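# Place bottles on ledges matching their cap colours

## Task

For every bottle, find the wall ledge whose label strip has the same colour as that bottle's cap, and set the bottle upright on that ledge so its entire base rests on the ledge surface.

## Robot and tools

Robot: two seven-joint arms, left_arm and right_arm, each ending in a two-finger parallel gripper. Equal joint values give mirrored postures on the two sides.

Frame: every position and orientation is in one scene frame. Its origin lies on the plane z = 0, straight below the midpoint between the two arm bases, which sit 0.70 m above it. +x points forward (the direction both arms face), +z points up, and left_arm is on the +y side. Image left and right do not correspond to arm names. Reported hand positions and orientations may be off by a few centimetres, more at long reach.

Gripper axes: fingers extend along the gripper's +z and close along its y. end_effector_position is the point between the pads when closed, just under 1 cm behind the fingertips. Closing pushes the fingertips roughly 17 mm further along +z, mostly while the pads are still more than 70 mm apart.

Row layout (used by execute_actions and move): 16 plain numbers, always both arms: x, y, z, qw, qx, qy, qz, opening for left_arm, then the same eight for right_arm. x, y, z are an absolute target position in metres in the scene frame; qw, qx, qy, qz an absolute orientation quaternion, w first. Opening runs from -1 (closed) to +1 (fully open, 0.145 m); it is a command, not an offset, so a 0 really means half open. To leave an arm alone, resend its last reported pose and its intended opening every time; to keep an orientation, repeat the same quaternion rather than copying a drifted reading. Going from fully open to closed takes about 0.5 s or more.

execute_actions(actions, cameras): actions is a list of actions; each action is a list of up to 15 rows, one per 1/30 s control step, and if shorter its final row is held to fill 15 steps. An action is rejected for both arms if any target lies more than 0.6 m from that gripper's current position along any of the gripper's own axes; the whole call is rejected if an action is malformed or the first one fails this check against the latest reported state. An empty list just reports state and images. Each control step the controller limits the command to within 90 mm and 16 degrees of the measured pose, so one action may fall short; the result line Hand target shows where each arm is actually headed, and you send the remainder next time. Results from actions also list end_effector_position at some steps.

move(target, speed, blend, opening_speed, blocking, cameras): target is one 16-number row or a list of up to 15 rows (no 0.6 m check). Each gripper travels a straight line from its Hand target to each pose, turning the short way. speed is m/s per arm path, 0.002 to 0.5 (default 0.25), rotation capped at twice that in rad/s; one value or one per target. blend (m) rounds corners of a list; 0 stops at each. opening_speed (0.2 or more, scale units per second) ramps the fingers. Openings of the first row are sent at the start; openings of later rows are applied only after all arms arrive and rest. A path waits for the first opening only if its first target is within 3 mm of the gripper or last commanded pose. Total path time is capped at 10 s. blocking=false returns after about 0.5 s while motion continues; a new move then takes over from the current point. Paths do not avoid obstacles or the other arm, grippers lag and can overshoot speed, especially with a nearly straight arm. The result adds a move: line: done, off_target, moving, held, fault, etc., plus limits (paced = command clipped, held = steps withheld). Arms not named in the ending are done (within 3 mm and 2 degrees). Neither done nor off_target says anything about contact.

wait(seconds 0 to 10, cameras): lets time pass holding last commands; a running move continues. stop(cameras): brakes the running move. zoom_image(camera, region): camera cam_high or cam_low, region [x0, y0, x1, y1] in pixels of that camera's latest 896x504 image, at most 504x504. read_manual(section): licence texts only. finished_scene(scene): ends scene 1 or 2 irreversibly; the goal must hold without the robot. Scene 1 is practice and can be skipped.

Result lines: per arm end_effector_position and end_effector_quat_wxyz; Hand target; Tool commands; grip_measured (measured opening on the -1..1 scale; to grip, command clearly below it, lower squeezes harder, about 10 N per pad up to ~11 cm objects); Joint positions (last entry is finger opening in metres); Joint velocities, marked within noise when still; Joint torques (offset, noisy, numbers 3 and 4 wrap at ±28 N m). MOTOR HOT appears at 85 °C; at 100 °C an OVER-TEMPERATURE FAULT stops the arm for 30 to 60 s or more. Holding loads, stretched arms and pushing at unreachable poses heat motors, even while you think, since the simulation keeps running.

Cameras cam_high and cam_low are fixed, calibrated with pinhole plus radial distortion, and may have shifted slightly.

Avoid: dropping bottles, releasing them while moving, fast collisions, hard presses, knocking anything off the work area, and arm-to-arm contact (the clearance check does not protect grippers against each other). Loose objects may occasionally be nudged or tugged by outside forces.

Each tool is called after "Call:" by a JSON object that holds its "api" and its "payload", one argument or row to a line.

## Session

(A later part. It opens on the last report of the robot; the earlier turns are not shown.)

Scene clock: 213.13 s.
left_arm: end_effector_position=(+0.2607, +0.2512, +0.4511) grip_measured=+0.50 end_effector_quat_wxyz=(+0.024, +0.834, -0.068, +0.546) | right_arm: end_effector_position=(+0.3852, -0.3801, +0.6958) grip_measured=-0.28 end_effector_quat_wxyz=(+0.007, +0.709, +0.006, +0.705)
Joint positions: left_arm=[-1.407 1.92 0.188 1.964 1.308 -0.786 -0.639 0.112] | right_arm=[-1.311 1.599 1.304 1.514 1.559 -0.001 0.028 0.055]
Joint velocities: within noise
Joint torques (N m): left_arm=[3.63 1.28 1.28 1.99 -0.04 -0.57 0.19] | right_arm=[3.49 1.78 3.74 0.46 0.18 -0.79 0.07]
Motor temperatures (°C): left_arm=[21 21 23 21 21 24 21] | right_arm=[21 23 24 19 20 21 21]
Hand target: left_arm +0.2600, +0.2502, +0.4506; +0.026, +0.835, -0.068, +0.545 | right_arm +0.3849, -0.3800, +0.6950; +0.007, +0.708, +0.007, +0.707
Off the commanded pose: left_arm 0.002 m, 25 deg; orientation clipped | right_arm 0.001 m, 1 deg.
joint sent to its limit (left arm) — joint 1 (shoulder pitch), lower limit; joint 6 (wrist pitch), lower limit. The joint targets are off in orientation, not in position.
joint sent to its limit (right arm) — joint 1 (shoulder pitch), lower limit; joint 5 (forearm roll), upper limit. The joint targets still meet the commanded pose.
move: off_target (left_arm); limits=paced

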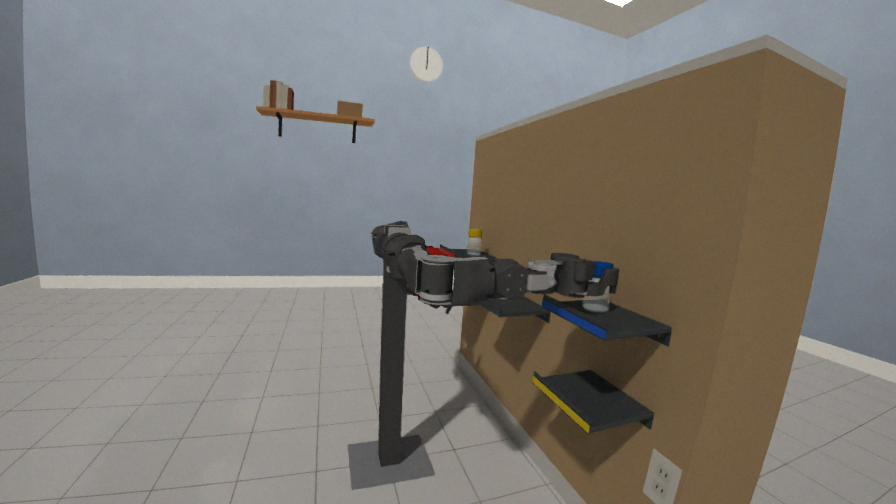

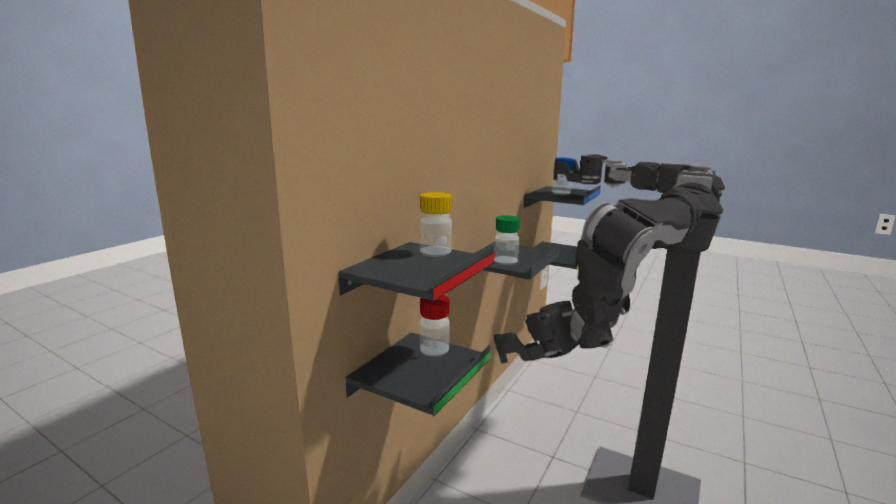

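Call:
{"api": "move", "payload": {
  "target": [0.2607,0.2512,0.4511,0.024,0.834,-0.068,0.546,0.5,0.385,-0.38,0.689,0,0.7071,0,0.7071,-0.6],
  "speed": 0.03,
  "cameras": []
}}

Call:
{"api": "move", "payload": {
  "target": [0.2607,0.2512,0.4511,0.024,0.834,-0.068,0.546,0.5,0.385,-0.38,0.684,0,0.7071,0,0.7071,-0.6],
  "speed": 0.03
}}

Call:
{"api": "zoom_image", "payload": {
  "camera": "cam_high",
  "region": [520, 210, 680, 350]
}}

Call:
{"api": "zoom_image", "payload": {
  "camera": "cam_low",
  "region": [500, 100, 620, 230]
}}

Scene clock: 225.53 s.
left_arm: end_effector_position=(+0.2607, +0.2512, +0.4511) grip_measured=+0.50 end_effector_quat_wxyz=(+0.024, +0.834, -0.068, +0.546) | right_arm: end_effector_position=(+0.3851, -0.3799, +0.6944) grip_measured=-0.28 end_effector_quat_wxyz=(+0.007, +0.702, +0.007, +0.712)
Joint positions: left_arm=[-1.407 1.92 0.188 1.964 1.308 -0.786 -0.639 0.112] | right_arm=[-1.311 1.599 1.282 1.514 1.561 -0.044 0.028 0.055]
Joint velocities: within noise
Joint torques (N m): left_arm=[4.63 1.04 0.98 1.62 -0.06 -0.52 0.16] | right_arm=[3.39 1.96 2.58 0.5 0.12 -0.31 -0.02]
Motor temperatures (°C): left_arm=[21 21 23 21 21 24 21] | right_arm=[21 23 24 19 20 21 21]
Hand target: left_arm +0.2608, +0.2512, +0.4511; +0.024, +0.834, -0.068, +0.546 | right_arm +0.3849, -0.3800, +0.6890; +0.007, +0.708, +0.007, +0.707
Off the commanded pose: left_arm 0.000 m, 0 deg | right_arm 0.005 m, 1 deg.
joint read past its limit (right arm) — joint 5 (forearm roll), upper limit.
joint sent to its limit (right arm) — joint 1 (shoulder pitch), lower limit; joint 5 (forearm roll), upper limit. The joint targets still meet the commanded pose.
move: off_target (right_arm)
No camera images: "cameras" was empty.

Scene clock: 226.23 s.
left_arm: end_effector_position=(+0.2607, +0.2512, +0.4511) grip_measured=+0.50 end_effector_quat_wxyz=(+0.024, +0.834, -0.068, +0.546) | right_arm: end_effector_position=(+0.3850, -0.3798, +0.6936) grip_measured=-0.28 end_effector_quat_wxyz=(+0.008, +0.696, +0.007, +0.718)
Joint positions: left_arm=[-1.407 1.92 0.188 1.964 1.308 -0.786 -0.639 0.112] | right_arm=[-1.308 1.599 1.262 1.514 1.561 -0.078 0.028 0.055]
Joint velocities: within noise
Joint torques (N m): left_arm=[4.6 1.04 0.98 1.63 -0.06 -0.52 0.16] | right_arm=[2.84 2.18 1.96 0.44 0.14 0.02 -0.06]
Motor temperatures (°C): left_arm=[21 21 23 21 21 24 21] | right_arm=[21 23 24 19 20 21 21]
Hand target: left_arm +0.2608, +0.2512, +0.4511; +0.024, +0.834, -0.068, +0.546 | right_arm +0.3847, -0.3800, +0.6841; +0.008, +0.708, +0.007, +0.706
Off the commanded pose: left_arm 0.000 m, 0 deg | right_arm 0.010 m, 2 deg.
joint read past its limit (right arm) — joint 5 (forearm roll), upper limit.
joint sent to its limit (right arm) — joint 1 (shoulder pitch), lower limit; joint 5 (forearm roll), upper limit. The joint targets still meet the commanded pose.
move: off_target (right_arm)

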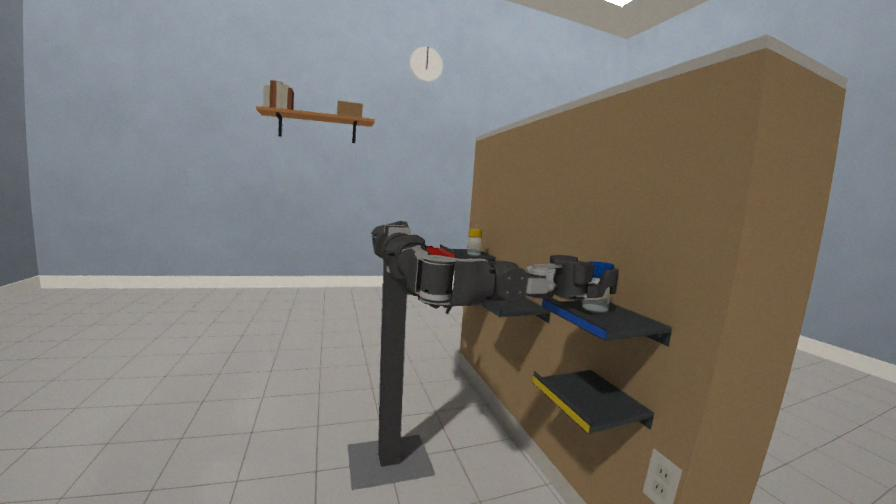

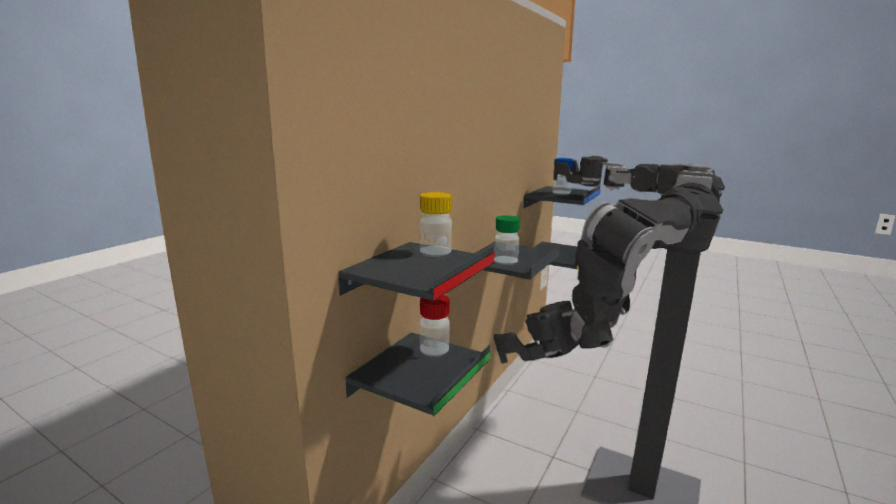

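Scaled by 3.150 from the camera's 896x504 image, which has a finer 1280x720 frame.

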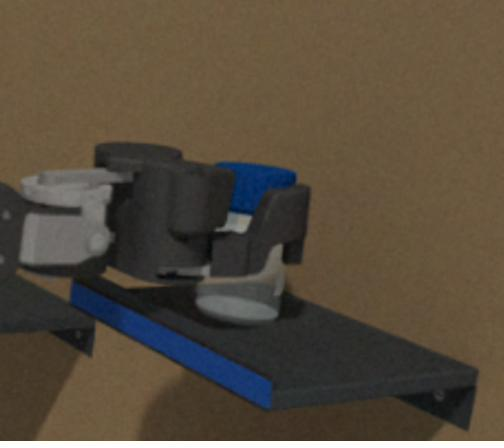

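Scaled by 3.877 from the camera's 896x504 image, which has a finer 1280x720 frame.

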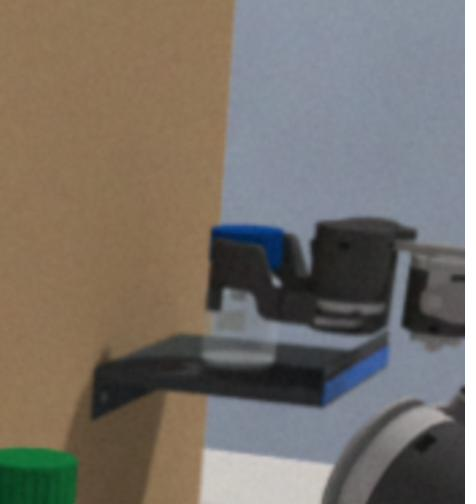

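Call:
{"api": "move", "payload": {
  "target": [
    [0.2607,0.2512,0.4511,0.024,0.834,-0.068,0.546,0.5,0.385,-0.38,0.692,0,0.7071,0,0.7071,-0.6],
    [0.2607,0.2512,0.4511,0.024,0.834,-0.068,0.546,0.5,0.385,-0.38,0.693,0,0.7071,0,0.7071,0.5]
  ],
  "speed": 0.03,
  "opening_speed": 0.5
}}

Call:
{"api": "zoom_image", "payload": {
  "camera": "cam_high",
  "region": [520, 210, 680, 350]
}}

Scene clock: 240.07 s.
left_arm: end_effector_position=(+0.2607, +0.2512, +0.4511) grip_measured=+0.50 end_effector_quat_wxyz=(+0.024, +0.834, -0.068, +0.546) | right_arm: end_effector_position=(+0.3852, -0.3795, +0.6931) grip_measured=+0.50 end_effector_quat_wxyz=(+0.007, +0.707, +0.007, +0.707)
Joint positions: left_arm=[-1.407 1.92 0.188 1.964 1.308 -0.786 -0.639 0.112] | right_arm=[-1.31 1.599 1.286 1.516 1.561 -0.026 0.028 0.112]
Joint velocities: within noise
Joint torques (N m): left_arm=[4.6 1.04 0.99 1.62 -0.06 -0.52 0.16] | right_arm=[3.52 1.96 5.72 0.32 0.13 -0.31 0.01]
Motor temperatures (°C): left_arm=[22 21 23 21 21 24 21] | right_arm=[21 23 23 19 20 21 21]
Hand target: left_arm +0.2608, +0.2512, +0.4511; +0.024, +0.834, -0.068, +0.546 | right_arm +0.3849, -0.3799, +0.6931; +0.007, +0.707, +0.007, +0.707
Off the commanded pose: left_arm 0.000 m, 0 deg | right_arm 0.001 m, 1 deg.
joint read past its limit (right arm) — joint 5 (forearm roll), upper limit.
joint sent to its limit (right arm) — joint 1 (shoulder pitch), lower limit; joint 5 (forearm roll), upper limit. The joint targets still meet the commanded pose.
move: done

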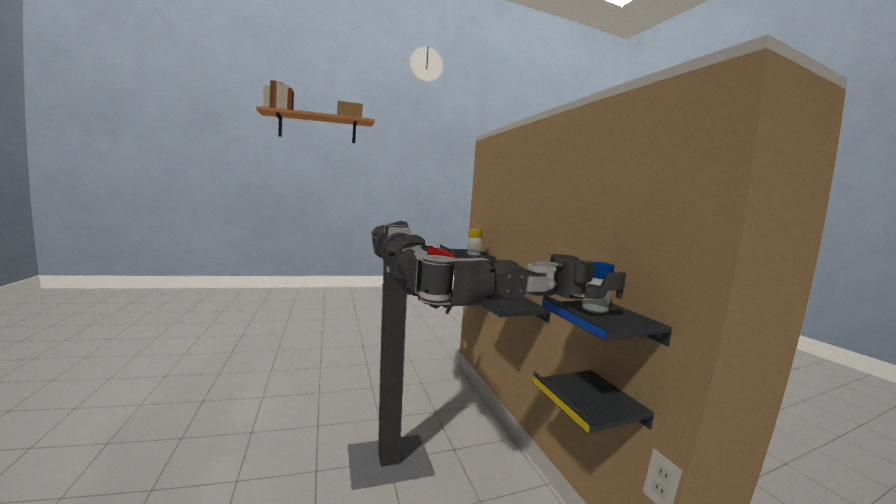

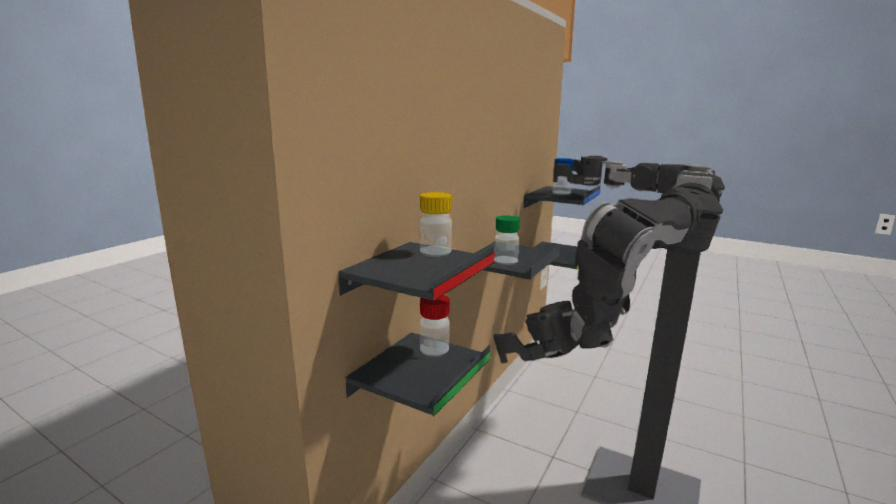

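Scaled by 3.150 from the camera's 896x504 image, which has a finer 1280x720 frame.

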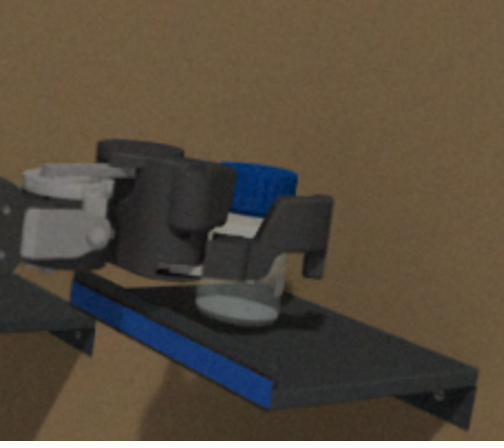

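Call:
{"api": "move", "payload": {
  "target": [
    [0.27,0.26,0.40,0,0.924,0,0.383,0.5,0.255,-0.37,0.70,0,0.7071,0,0.7071,0.5],
    [0.28,0.26,0.33,0,0.985,0,0.174,0.5,0.25,-0.33,0.57,0,0.7071,0,0.7071,0.5]
  ],
  "speed": 0.13
}}

Call:
{"api": "zoom_image", "payload": {
  "camera": "cam_high",
  "region": [420, 210, 680, 430]
}}

Scene clock: 264.60 s.
left_arm: end_effector_position=(+0.2525, +0.2719, +0.3801) grip_measured=+0.50 end_effector_quat_wxyz=(+0.034, +0.948, -0.213, +0.234) | right_arm: end_effector_position=(+0.2504, -0.3290, +0.5707) grip_measured=+0.50 end_effector_quat_wxyz=(-0.002, +0.707, +0.002, +0.707)
Joint positions: left_arm=[-1.407 2.003 0.373 1.685 1.585 0.043 -0.082 0.112] | right_arm=[-1.112 0.929 0.685 2.011 1.089 -0.317 0.007 0.112]
Joint velocities: within noise
Joint torques (N m): left_arm=[5.08 1.91 2.59 -0.54 0.13 -0.5 0.09] | right_arm=[0.36 2.41 2.89 1.84 0.07 -0.53 -0.13]
Motor temperatures (°C): left_arm=[22 21 23 21 21 24 21] | right_arm=[21 23 25 19 20 20 21]
Hand target: left_arm +0.2552, +0.2720, +0.3808; +0.033, +0.947, -0.213, +0.239 | right_arm +0.2500, -0.3301, +0.5700; +0.000, +0.707, +0.000, +0.707
Off the commanded pose: left_arm 0.058 m, 26 deg; orientation clipped | right_arm 0.001 m, 0 deg.
joint sent to its limit (left arm) — joint 1 (shoulder pitch), lower limit; joint 5 (forearm roll), upper limit. The joint targets are off in position and orientation.
move: off_target (left_arm); limits=paced

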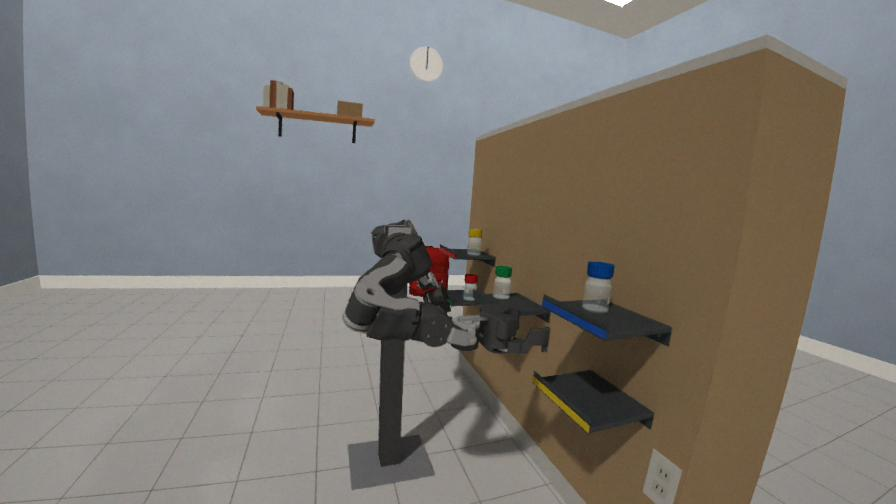

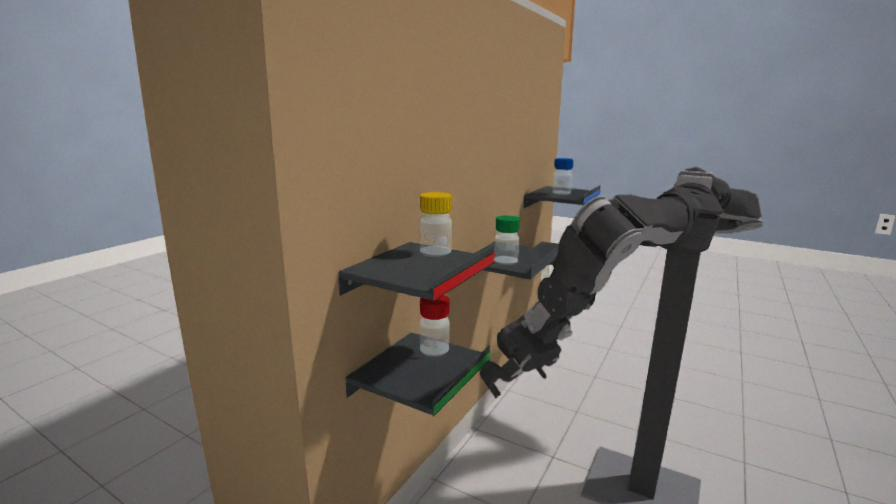

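Scaled by 1.938 from the camera's 896x504 image, which has a finer 1280x720 frame.

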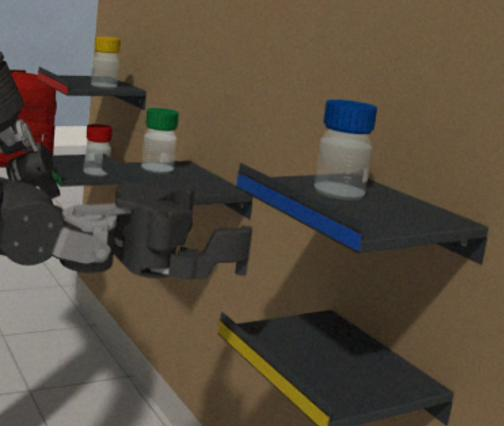

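Call:
{"api": "move", "payload": {
  "target": [
    [0.24,0.30,0.50,0,0.7071,0,0.7071,0.5,0.25,-0.33,0.57,0,0.7071,0,0.7071,0.5],
    [0.23,0.34,0.54,0,0.7071,0,0.7071,0.5,0.25,-0.33,0.57,0,0.7071,0,0.7071,0.5],
    [0.25,0.34,0.51,0,0.7071,0,0.7071,0.5,0.25,-0.33,0.57,0,0.7071,0,0.7071,0.5]
  ],
  "speed": 0.13
}}

Scene clock: 294.83 s.
left_arm: end_effector_position=(+0.2507, +0.3387, +0.5109) grip_measured=+0.50 end_effector_quat_wxyz=(+0.002, +0.707, -0.002, +0.707) | right_arm: end_effector_position=(+0.2504, -0.3290, +0.5708) grip_measured=+0.50 end_effector_quat_wxyz=(-0.002, +0.707, +0.002, +0.707)
Joint positions: left_arm=[-1.092 1.238 0.254 1.763 1.147 -0.786 -0.135 0.112] | right_arm=[-1.112 0.929 0.685 2.011 1.088 -0.317 0.007 0.112]
Joint velocities: within noise
Joint torques (N m): left_arm=[1.65 2.97 1.68 1.47 0.03 -0.69 -0.02] | right_arm=[0.44 2.33 2.88 1.81 0.07 -0.52 -0.14]
Motor temperatures (°C): left_arm=[22 21 24 21 21 24 21] | right_arm=[21 23 24 19 20 21 21]
Hand target: left_arm +0.2500, +0.3400, +0.5100; +0.000, +0.707, +0.000, +0.707 | right_arm +0.2500, -0.3300, +0.5700; +0.000, +0.707, +0.000, +0.707
Off the commanded pose: left_arm 0.002 m, 0 deg | right_arm 0.001 m, 0 deg.
move: done

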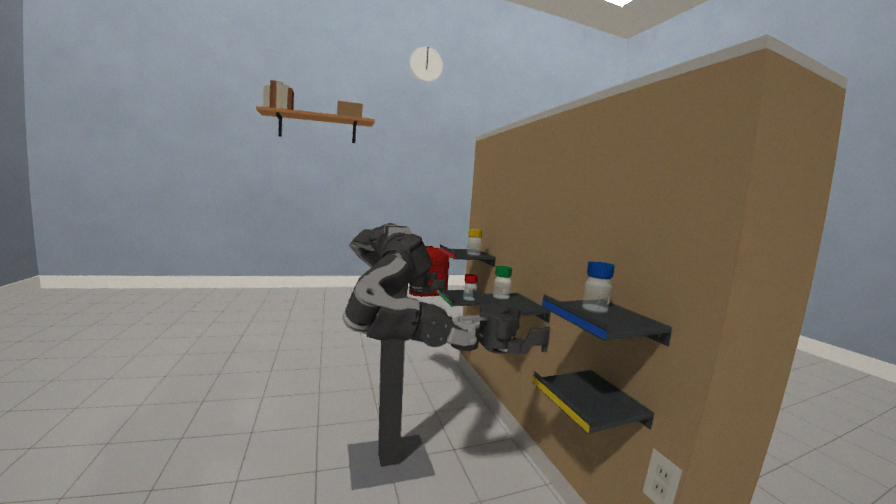

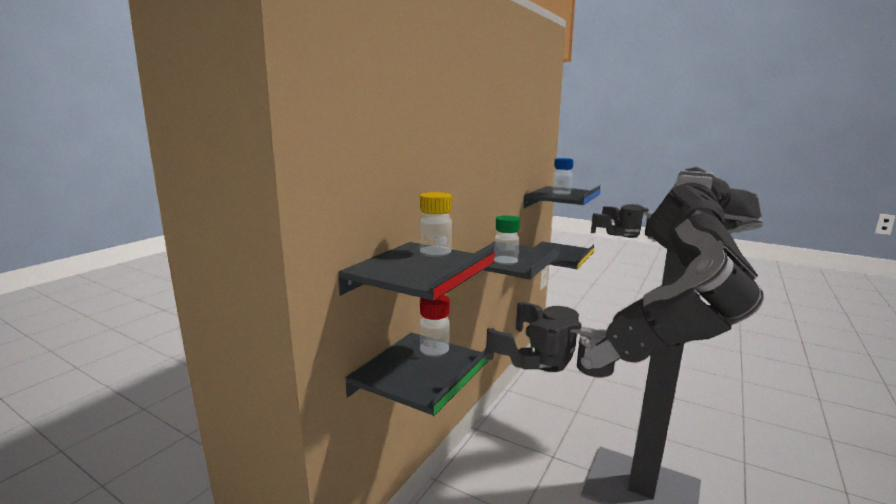

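Call:
{"api": "move", "payload": {
  "target": [
    [0.315,0.345,0.51,0,0.7071,0,0.7071,0.5,0.27,-0.25,0.43,0,0.7071,0,0.7071,0.5],
    [0.265,0.33,0.53,0,0.7071,0,0.7071,0.5,0.27,-0.25,0.43,0,0.7071,0,0.7071,0.5],
    [0.265,0.345,0.69,0,0.7071,0,0.7071,0.5,0.27,-0.25,0.43,0,0.7071,0,0.7071,0.5]
  ],
  "speed": 0.13
}}

Call:
{"api": "zoom_image", "payload": {
  "camera": "cam_low",
  "region": [380, 160, 620, 320]
}}

Call:
{"api": "zoom_image", "payload": {
  "camera": "cam_high",
  "region": [400, 200, 560, 320]
}}

Scene clock: 307.40 s.
left_arm: end_effector_position=(+0.2650, +0.3456, +0.6918) grip_measured=+0.50 end_effector_quat_wxyz=(-0.003, +0.704, +0.001, +0.710) | right_arm: end_effector_position=(+0.2699, -0.2499, +0.4295) grip_measured=+0.50 end_effector_quat_wxyz=(+0.000, +0.708, -0.002, +0.706)
Joint positions: left_arm=[-1.408 1.018 1.45 2.101 1.504 0.051 0.014 0.112] | right_arm=[-0.459 0.612 -0.146 1.607 0.538 -0.505 -0.161 0.112]
Joint velocities: within noise
Joint torques (N m): left_arm=[0.3 1.36 2.66 0.51 0.19 -0.53 0.22] | right_arm=[1.2 3.84 2.15 3.28 -0.04 -0.56 0.06]
Motor temperatures (°C): left_arm=[21 21 24 21 21 24 21] | right_arm=[21 23 23 19 20 21 21]
Hand target: left_arm +0.2650, +0.3450, +0.6900; +0.000, +0.707, +0.000, +0.707 | right_arm +0.2700, -0.2500, +0.4300; +0.000, +0.707, +0.000, +0.707
Off the commanded pose: left_arm 0.002 m, 1 deg | right_arm 0.001 m, 0 deg.
joint sent to its limit (left arm) — joint 1 (shoulder pitch), lower limit. The joint targets still meet the commanded pose.
move: done

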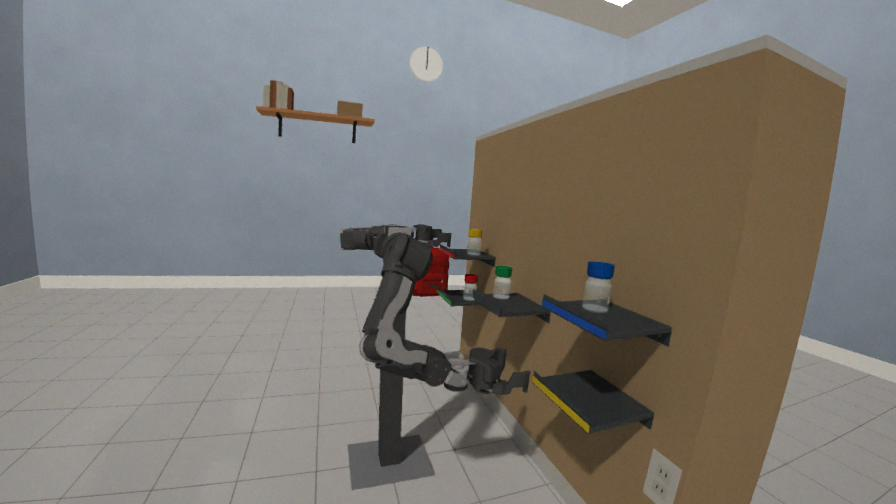

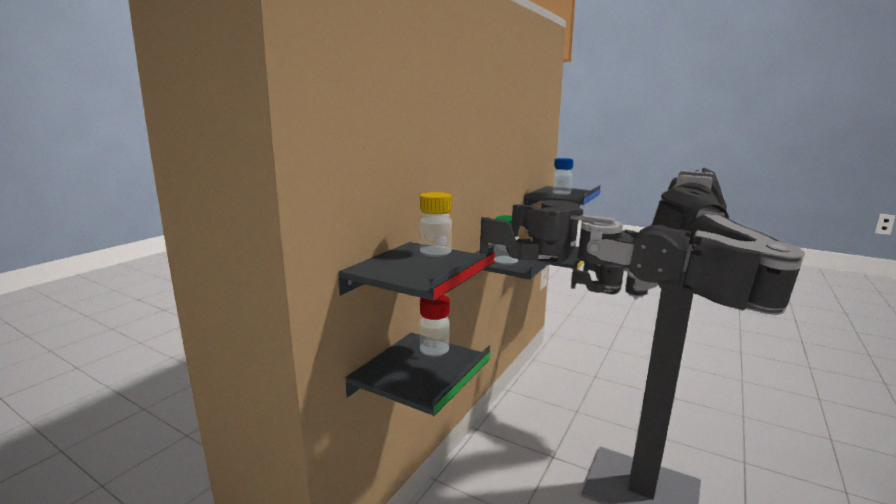

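Scaled by 2.100 from the camera's 896x504 image, which has a finer 1280x720 frame.

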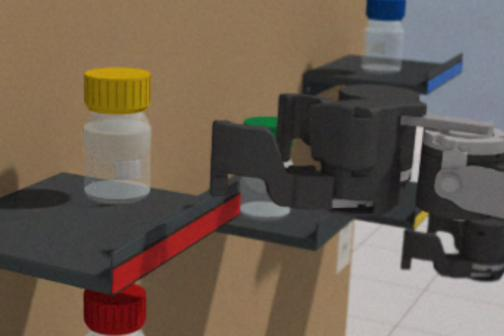

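Scaled by 3.150 from the camera's 896x504 image, which has a finer 1280x720 frame.

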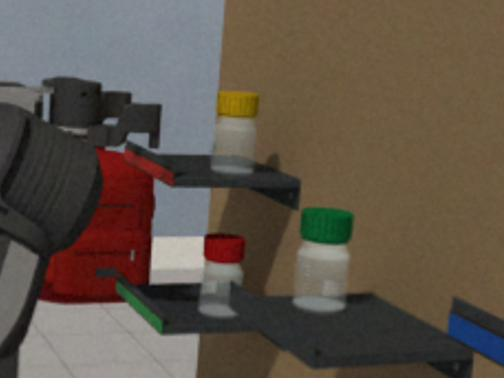

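Call:
{"api": "move", "payload": {
  "target": [0.325,0.35,0.69,0,0.7071,0,0.7071,0.7,0.27,-0.25,0.43,0,0.7071,0,0.7071,0.5],
  "speed": 0.12
}}

Call:
{"api": "zoom_image", "payload": {
  "camera": "cam_low",
  "region": [380, 160, 620, 320]
}}

Call:
{"api": "zoom_image", "payload": {
  "camera": "cam_high",
  "region": [400, 200, 560, 320]
}}

Scene clock: 320.13 s.
left_arm: end_effector_position=(+0.3251, +0.3495, +0.6927) grip_measured=+0.70 end_effector_quat_wxyz=(+0.000, +0.705, -0.002, +0.709) | right_arm: end_effector_position=(+0.2699, -0.2499, +0.4295) grip_measured=+0.50 end_effector_quat_wxyz=(+0.000, +0.708, -0.002, +0.706)
Joint positions: left_arm=[-1.408 1.322 1.418 1.895 1.531 0.011 -0.074 0.125] | right_arm=[-0.459 0.612 -0.146 1.607 0.538 -0.505 -0.161 0.112]
Joint velocities: within noise
Joint torques (N m): left_arm=[2.47 1.36 2.41 0.68 0.16 -0.69 -0.01] | right_arm=[1.09 3.84 2.18 3.14 -0.05 -0.56 0.06]
Motor temperatures (°C): left_arm=[21 21 24 21 21 24 21] | right_arm=[21 23 23 19 20 21 21]
Hand target: left_arm +0.3250, +0.3500, +0.6901; +0.000, +0.707, +0.000, +0.707 | right_arm +0.2700, -0.2500, +0.4300; +0.000, +0.707, +0.000, +0.707
Off the commanded pose: left_arm 0.003 m, 0 deg | right_arm 0.001 m, 0 deg.
joint sent to its limit (left arm) — joint 1 (shoulder pitch), lower limit. The joint targets still meet the commanded pose.
move: done

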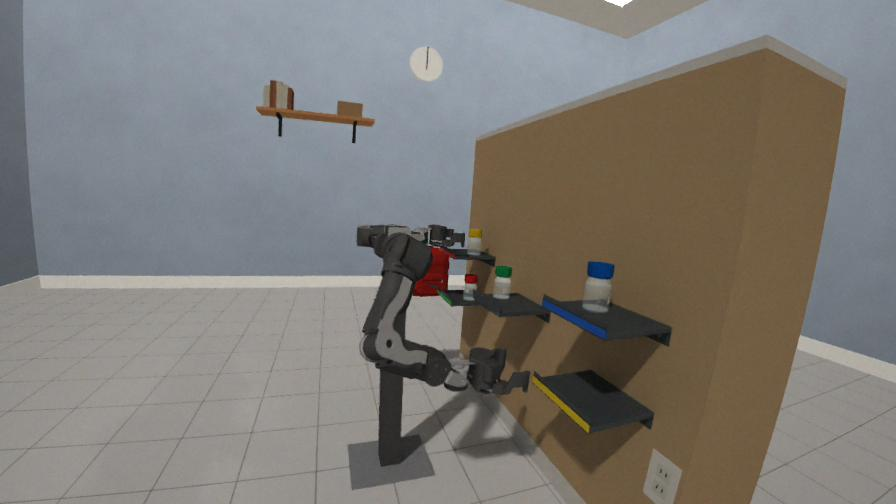

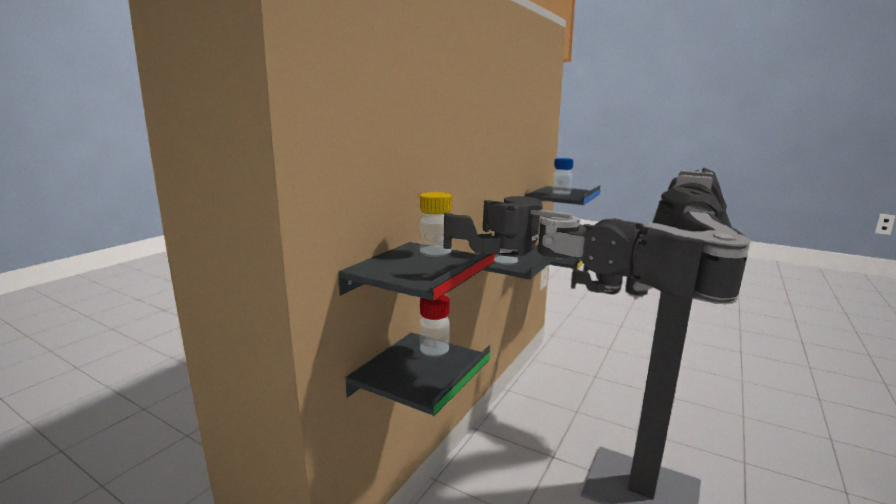

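Scaled by 2.100 from the camera's 896x504 image, which has a finer 1280x720 frame.

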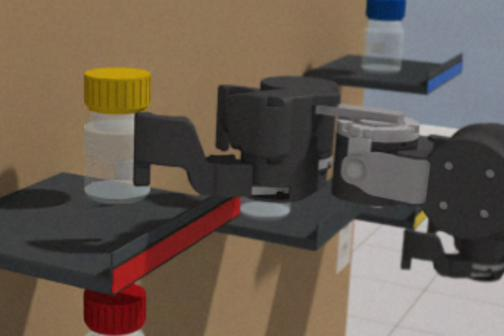

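Scaled by 3.150 from the camera's 896x504 image, which has a finer 1280x720 frame.

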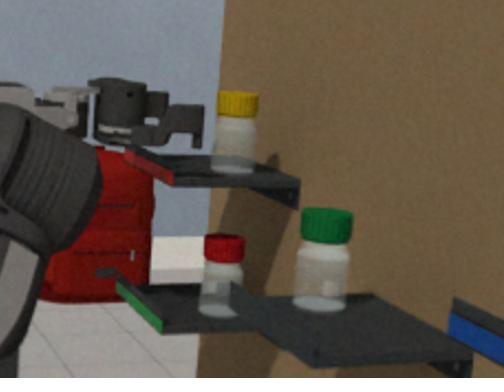

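Call:
{"api": "move", "payload": {
  "target": [0.390,0.342,0.69,0,0.7071,0,0.7071,0.7,0.27,-0.25,0.43,0,0.7071,0,0.7071,0.5],
  "speed": 0.08
}}

Call:
{"api": "zoom_image", "payload": {
  "camera": "cam_low",
  "region": [380, 160, 540, 280]
}}

Call:
{"api": "zoom_image", "payload": {
  "camera": "cam_high",
  "region": [420, 210, 520, 280]
}}

Scene clock: 333.63 s.
left_arm: end_effector_position=(+0.3904, +0.3401, +0.6932) grip_measured=+0.70 end_effector_quat_wxyz=(+0.002, +0.704, -0.003, +0.710) | right_arm: end_effector_position=(+0.2699, -0.2499, +0.4295) grip_measured=+0.50 end_effector_quat_wxyz=(+0.000, +0.708, -0.002, +0.706)
Joint positions: left_arm=[-1.407 1.633 1.377 1.657 1.576 -0.039 -0.14 0.125] | right_arm=[-0.459 0.612 -0.146 1.607 0.538 -0.505 -0.161 0.112]
Joint velocities: within noise
Joint torques (N m): left_arm=[4.92 0.96 2.56 0.1 0.12 -0.68 -0.05] | right_arm=[1.15 3.89 2.11 3.12 -0.01 -0.54 0.08]
Motor temperatures (°C): left_arm=[21 21 24 21 21 25 21] | right_arm=[21 23 23 20 20 21 21]
Hand target: left_arm +0.3900, +0.3420, +0.6900; +0.000, +0.707, +0.000, +0.707 | right_arm +0.2700, -0.2500, +0.4300; +0.000, +0.707, +0.000, +0.707
Off the commanded pose: left_arm 0.004 m, 1 deg | right_arm 0.001 m, 0 deg.
joint sent to its limit (left arm) — joint 1 (shoulder pitch), lower limit. The joint targets still meet the commanded pose.
move: off_target (left_arm)

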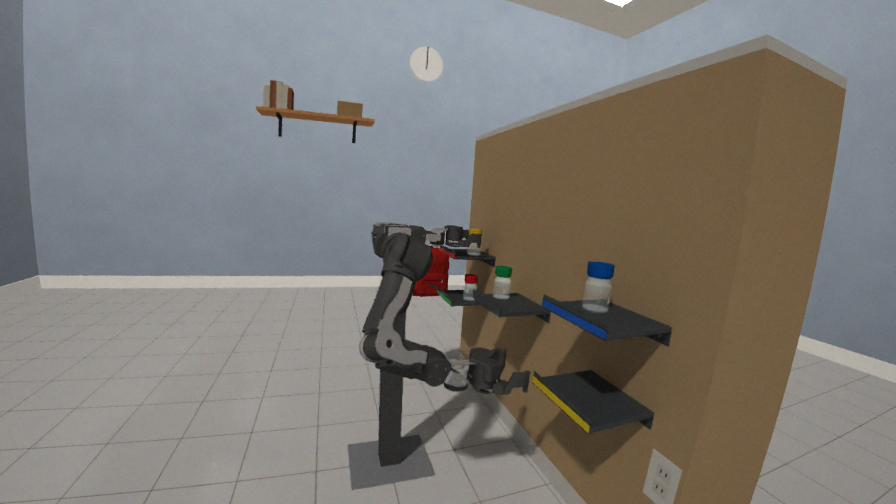

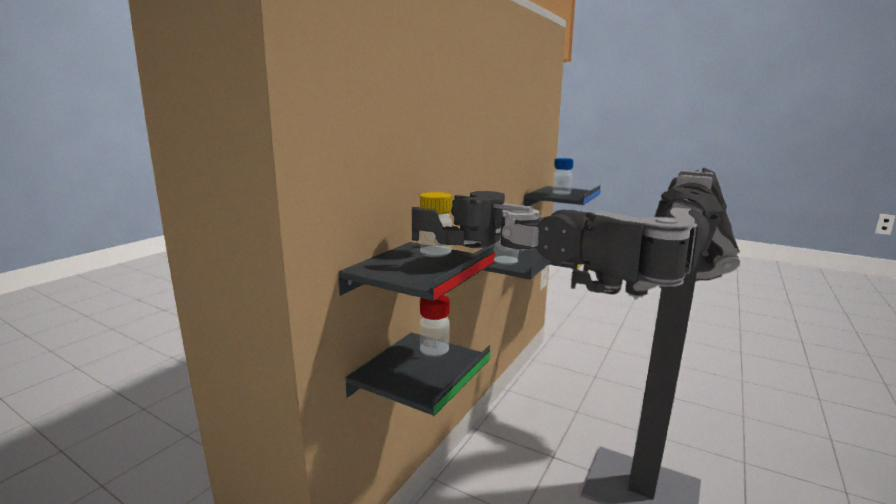

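Scaled by 3.150 from the camera's 896x504 image, which has a finer 1280x720 frame.

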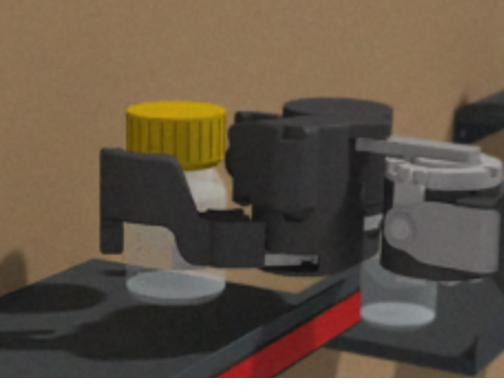

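Scaled by 5.040 from the camera's 896x504 image, which has a finer 1280x720 frame.

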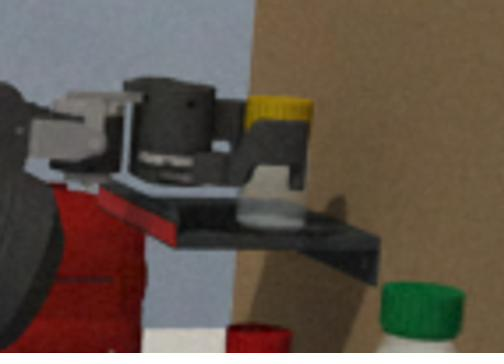

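Call:
{"api": "move", "payload": {
  "target": [
    [0.390,0.337,0.688,0,0.7071,0,0.7071,0.7,0.27,-0.25,0.43,0,0.7071,0,0.7071,0.5],
    [0.390,0.337,0.688,0,0.7071,0,0.7071,-0.6,0.27,-0.25,0.43,0,0.7071,0,0.7071,0.5]
  ],
  "speed": 0.06,
  "opening_speed": 0.6
}}

Call:
{"api": "zoom_image", "payload": {
  "camera": "cam_low",
  "region": [380, 160, 540, 280]
}}

Scene clock: 350.53 s.
left_arm: end_effector_position=(+0.3899, +0.3368, +0.6911) grip_measured=-0.24 end_effector_quat_wxyz=(+0.001, +0.704, -0.001, +0.710) | right_arm: end_effector_position=(+0.2699, -0.2499, +0.4295) grip_measured=+0.50 end_effector_quat_wxyz=(+0.000, +0.708, -0.002, +0.706)
Joint positions: left_arm=[-1.407 1.634 1.367 1.675 1.576 -0.049 -0.163 0.058] | right_arm=[-0.459 0.612 -0.146 1.607 0.538 -0.505 -0.161 0.112]
Joint velocities: within noise
Joint torques (N m): left_arm=[4.92 1.67 2.56 0.34 0.07 -0.7 -0.04] | right_arm=[1.12 3.97 2.09 3.23 -0.03 -0.55 0.09]
Motor temperatures (°C): left_arm=[22 21 24 20 21 25 21] | right_arm=[21 23 23 20 20 21 21]
Hand target: left_arm +0.3900, +0.3371, +0.6880; +0.000, +0.707, +0.000, +0.707 | right_arm +0.2700, -0.2500, +0.4300; +0.000, +0.707, +0.000, +0.707
Off the commanded pose: left_arm 0.003 m, 0 deg | right_arm 0.001 m, 0 deg.
joint sent to its limit (left arm) — joint 1 (shoulder pitch), lower limit. The joint targets still meet the commanded pose.
move: done

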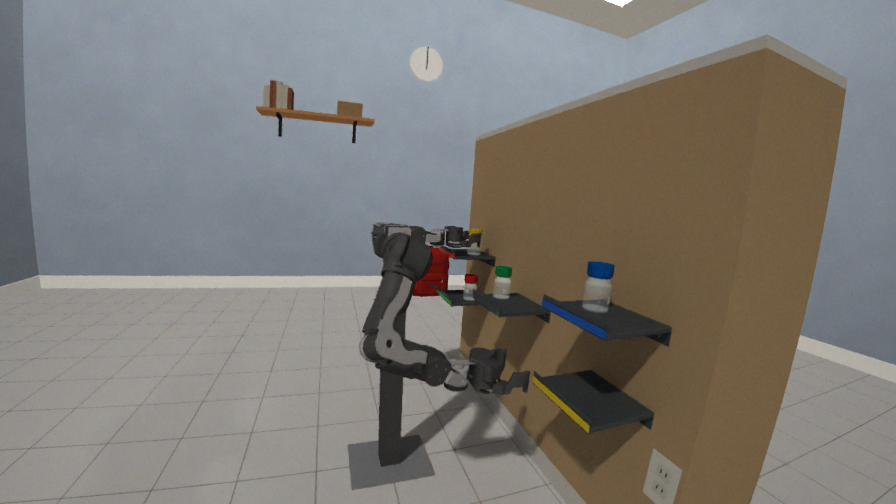

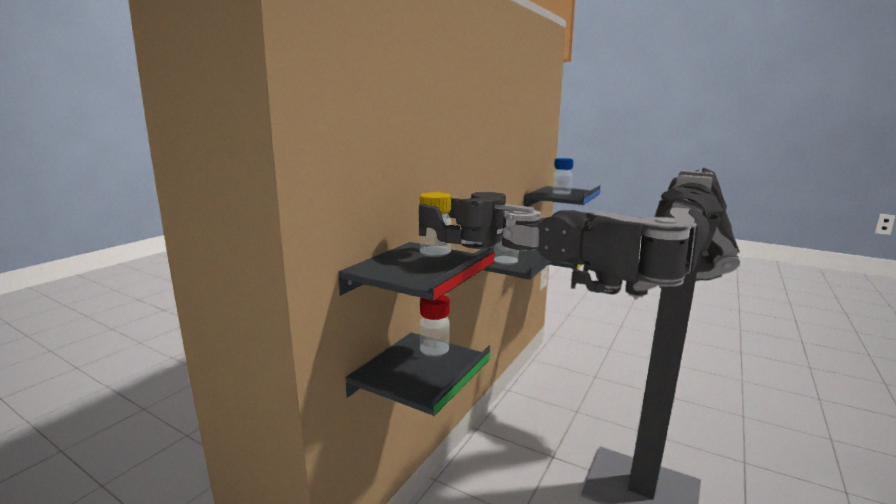

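Scaled by 3.150 from the camera's 896x504 image, which has a finer 1280x720 frame.

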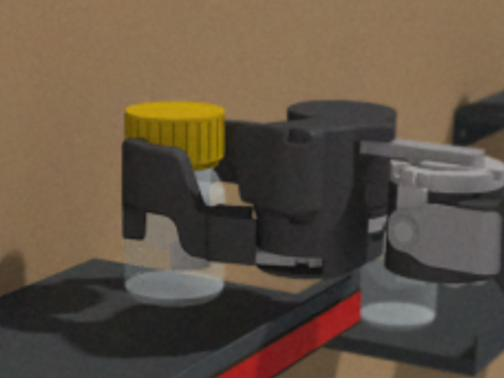

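Call:
{"api": "move", "payload": {
  "target": [
    [0.390,0.337,0.738,0,0.7071,0,0.7071,-0.6,0.27,-0.25,0.43,0,0.7071,0,0.7071,0.5],
    [0.31,0.33,0.745,0,0.7071,0,0.7071,-0.6,0.27,-0.25,0.43,0,0.7071,0,0.7071,0.5],
    [0.31,0.18,0.735,0,0.7071,0,0.7071,-0.6,0.27,-0.25,0.43,0,0.7071,0,0.7071,0.5]
  ],
  "speed": 0.12,
  "blend": 0.01
}}

Scene clock: 373.37 s.
left_arm: end_effector_position=(+0.3103, +0.1794, +0.7344) grip_measured=-0.24 end_effector_quat_wxyz=(+0.002, +0.706, -0.001, +0.708) | right_arm: end_effector_position=(+0.2699, -0.2499, +0.4295) grip_measured=+0.50 end_effector_quat_wxyz=(+0.000, +0.708, -0.002, +0.706)
Joint positions: left_arm=[0.641 0.86 -0.187 2.42 1.584 0.782 -1.154 0.058] | right_arm=[-0.459 0.612 -0.146 1.607 0.538 -0.505 -0.161 0.112]
Joint velocities: within noise
Joint torques (N m): left_arm=[5.87 2.89 1.65 0.73 -0.17 -0.29 -0.05] | right_arm=[1.2 3.89 2.07 3.17 -0.03 -0.58 0.04]
Motor temperatures (°C): left_arm=[22 21 24 20 21 25 21] | right_arm=[21 23 23 20 20 21 21]
Hand target: left_arm +0.3100, +0.1801, +0.7349; +0.000, +0.706, +0.000, +0.708 | right_arm +0.2700, -0.2500, +0.4300; +0.000, +0.707, +0.000, +0.707
Off the commanded pose: left_arm 0.001 m, 0 deg | right_arm 0.001 m, 0 deg.
joint sent to its limit (left arm) — joint 5 (forearm roll), upper limit; joint 6 (wrist pitch), upper limit. The joint targets still meet the commanded pose.
move: done

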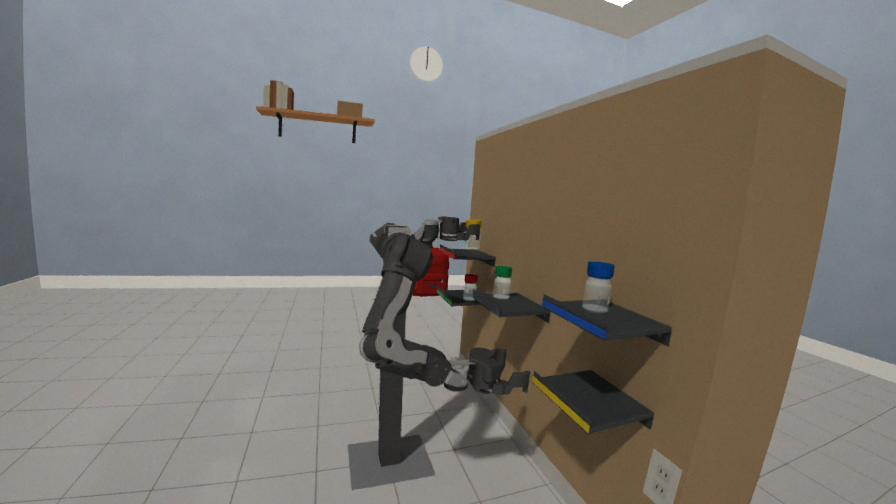

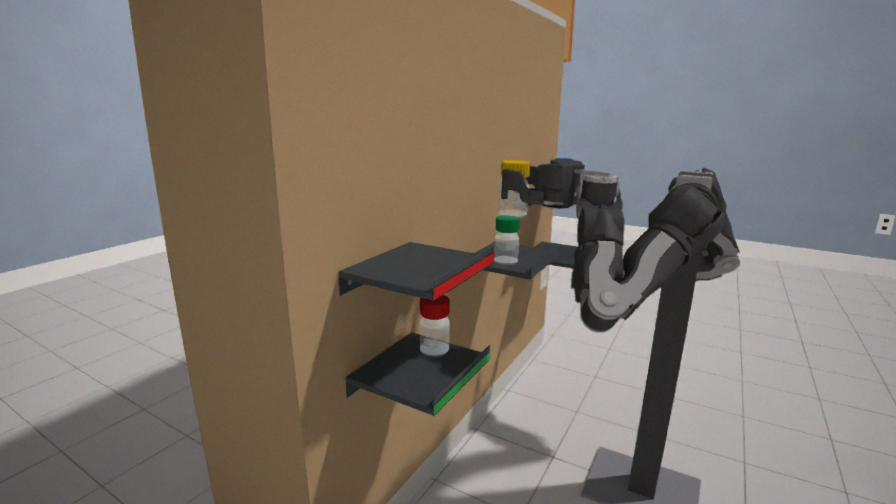

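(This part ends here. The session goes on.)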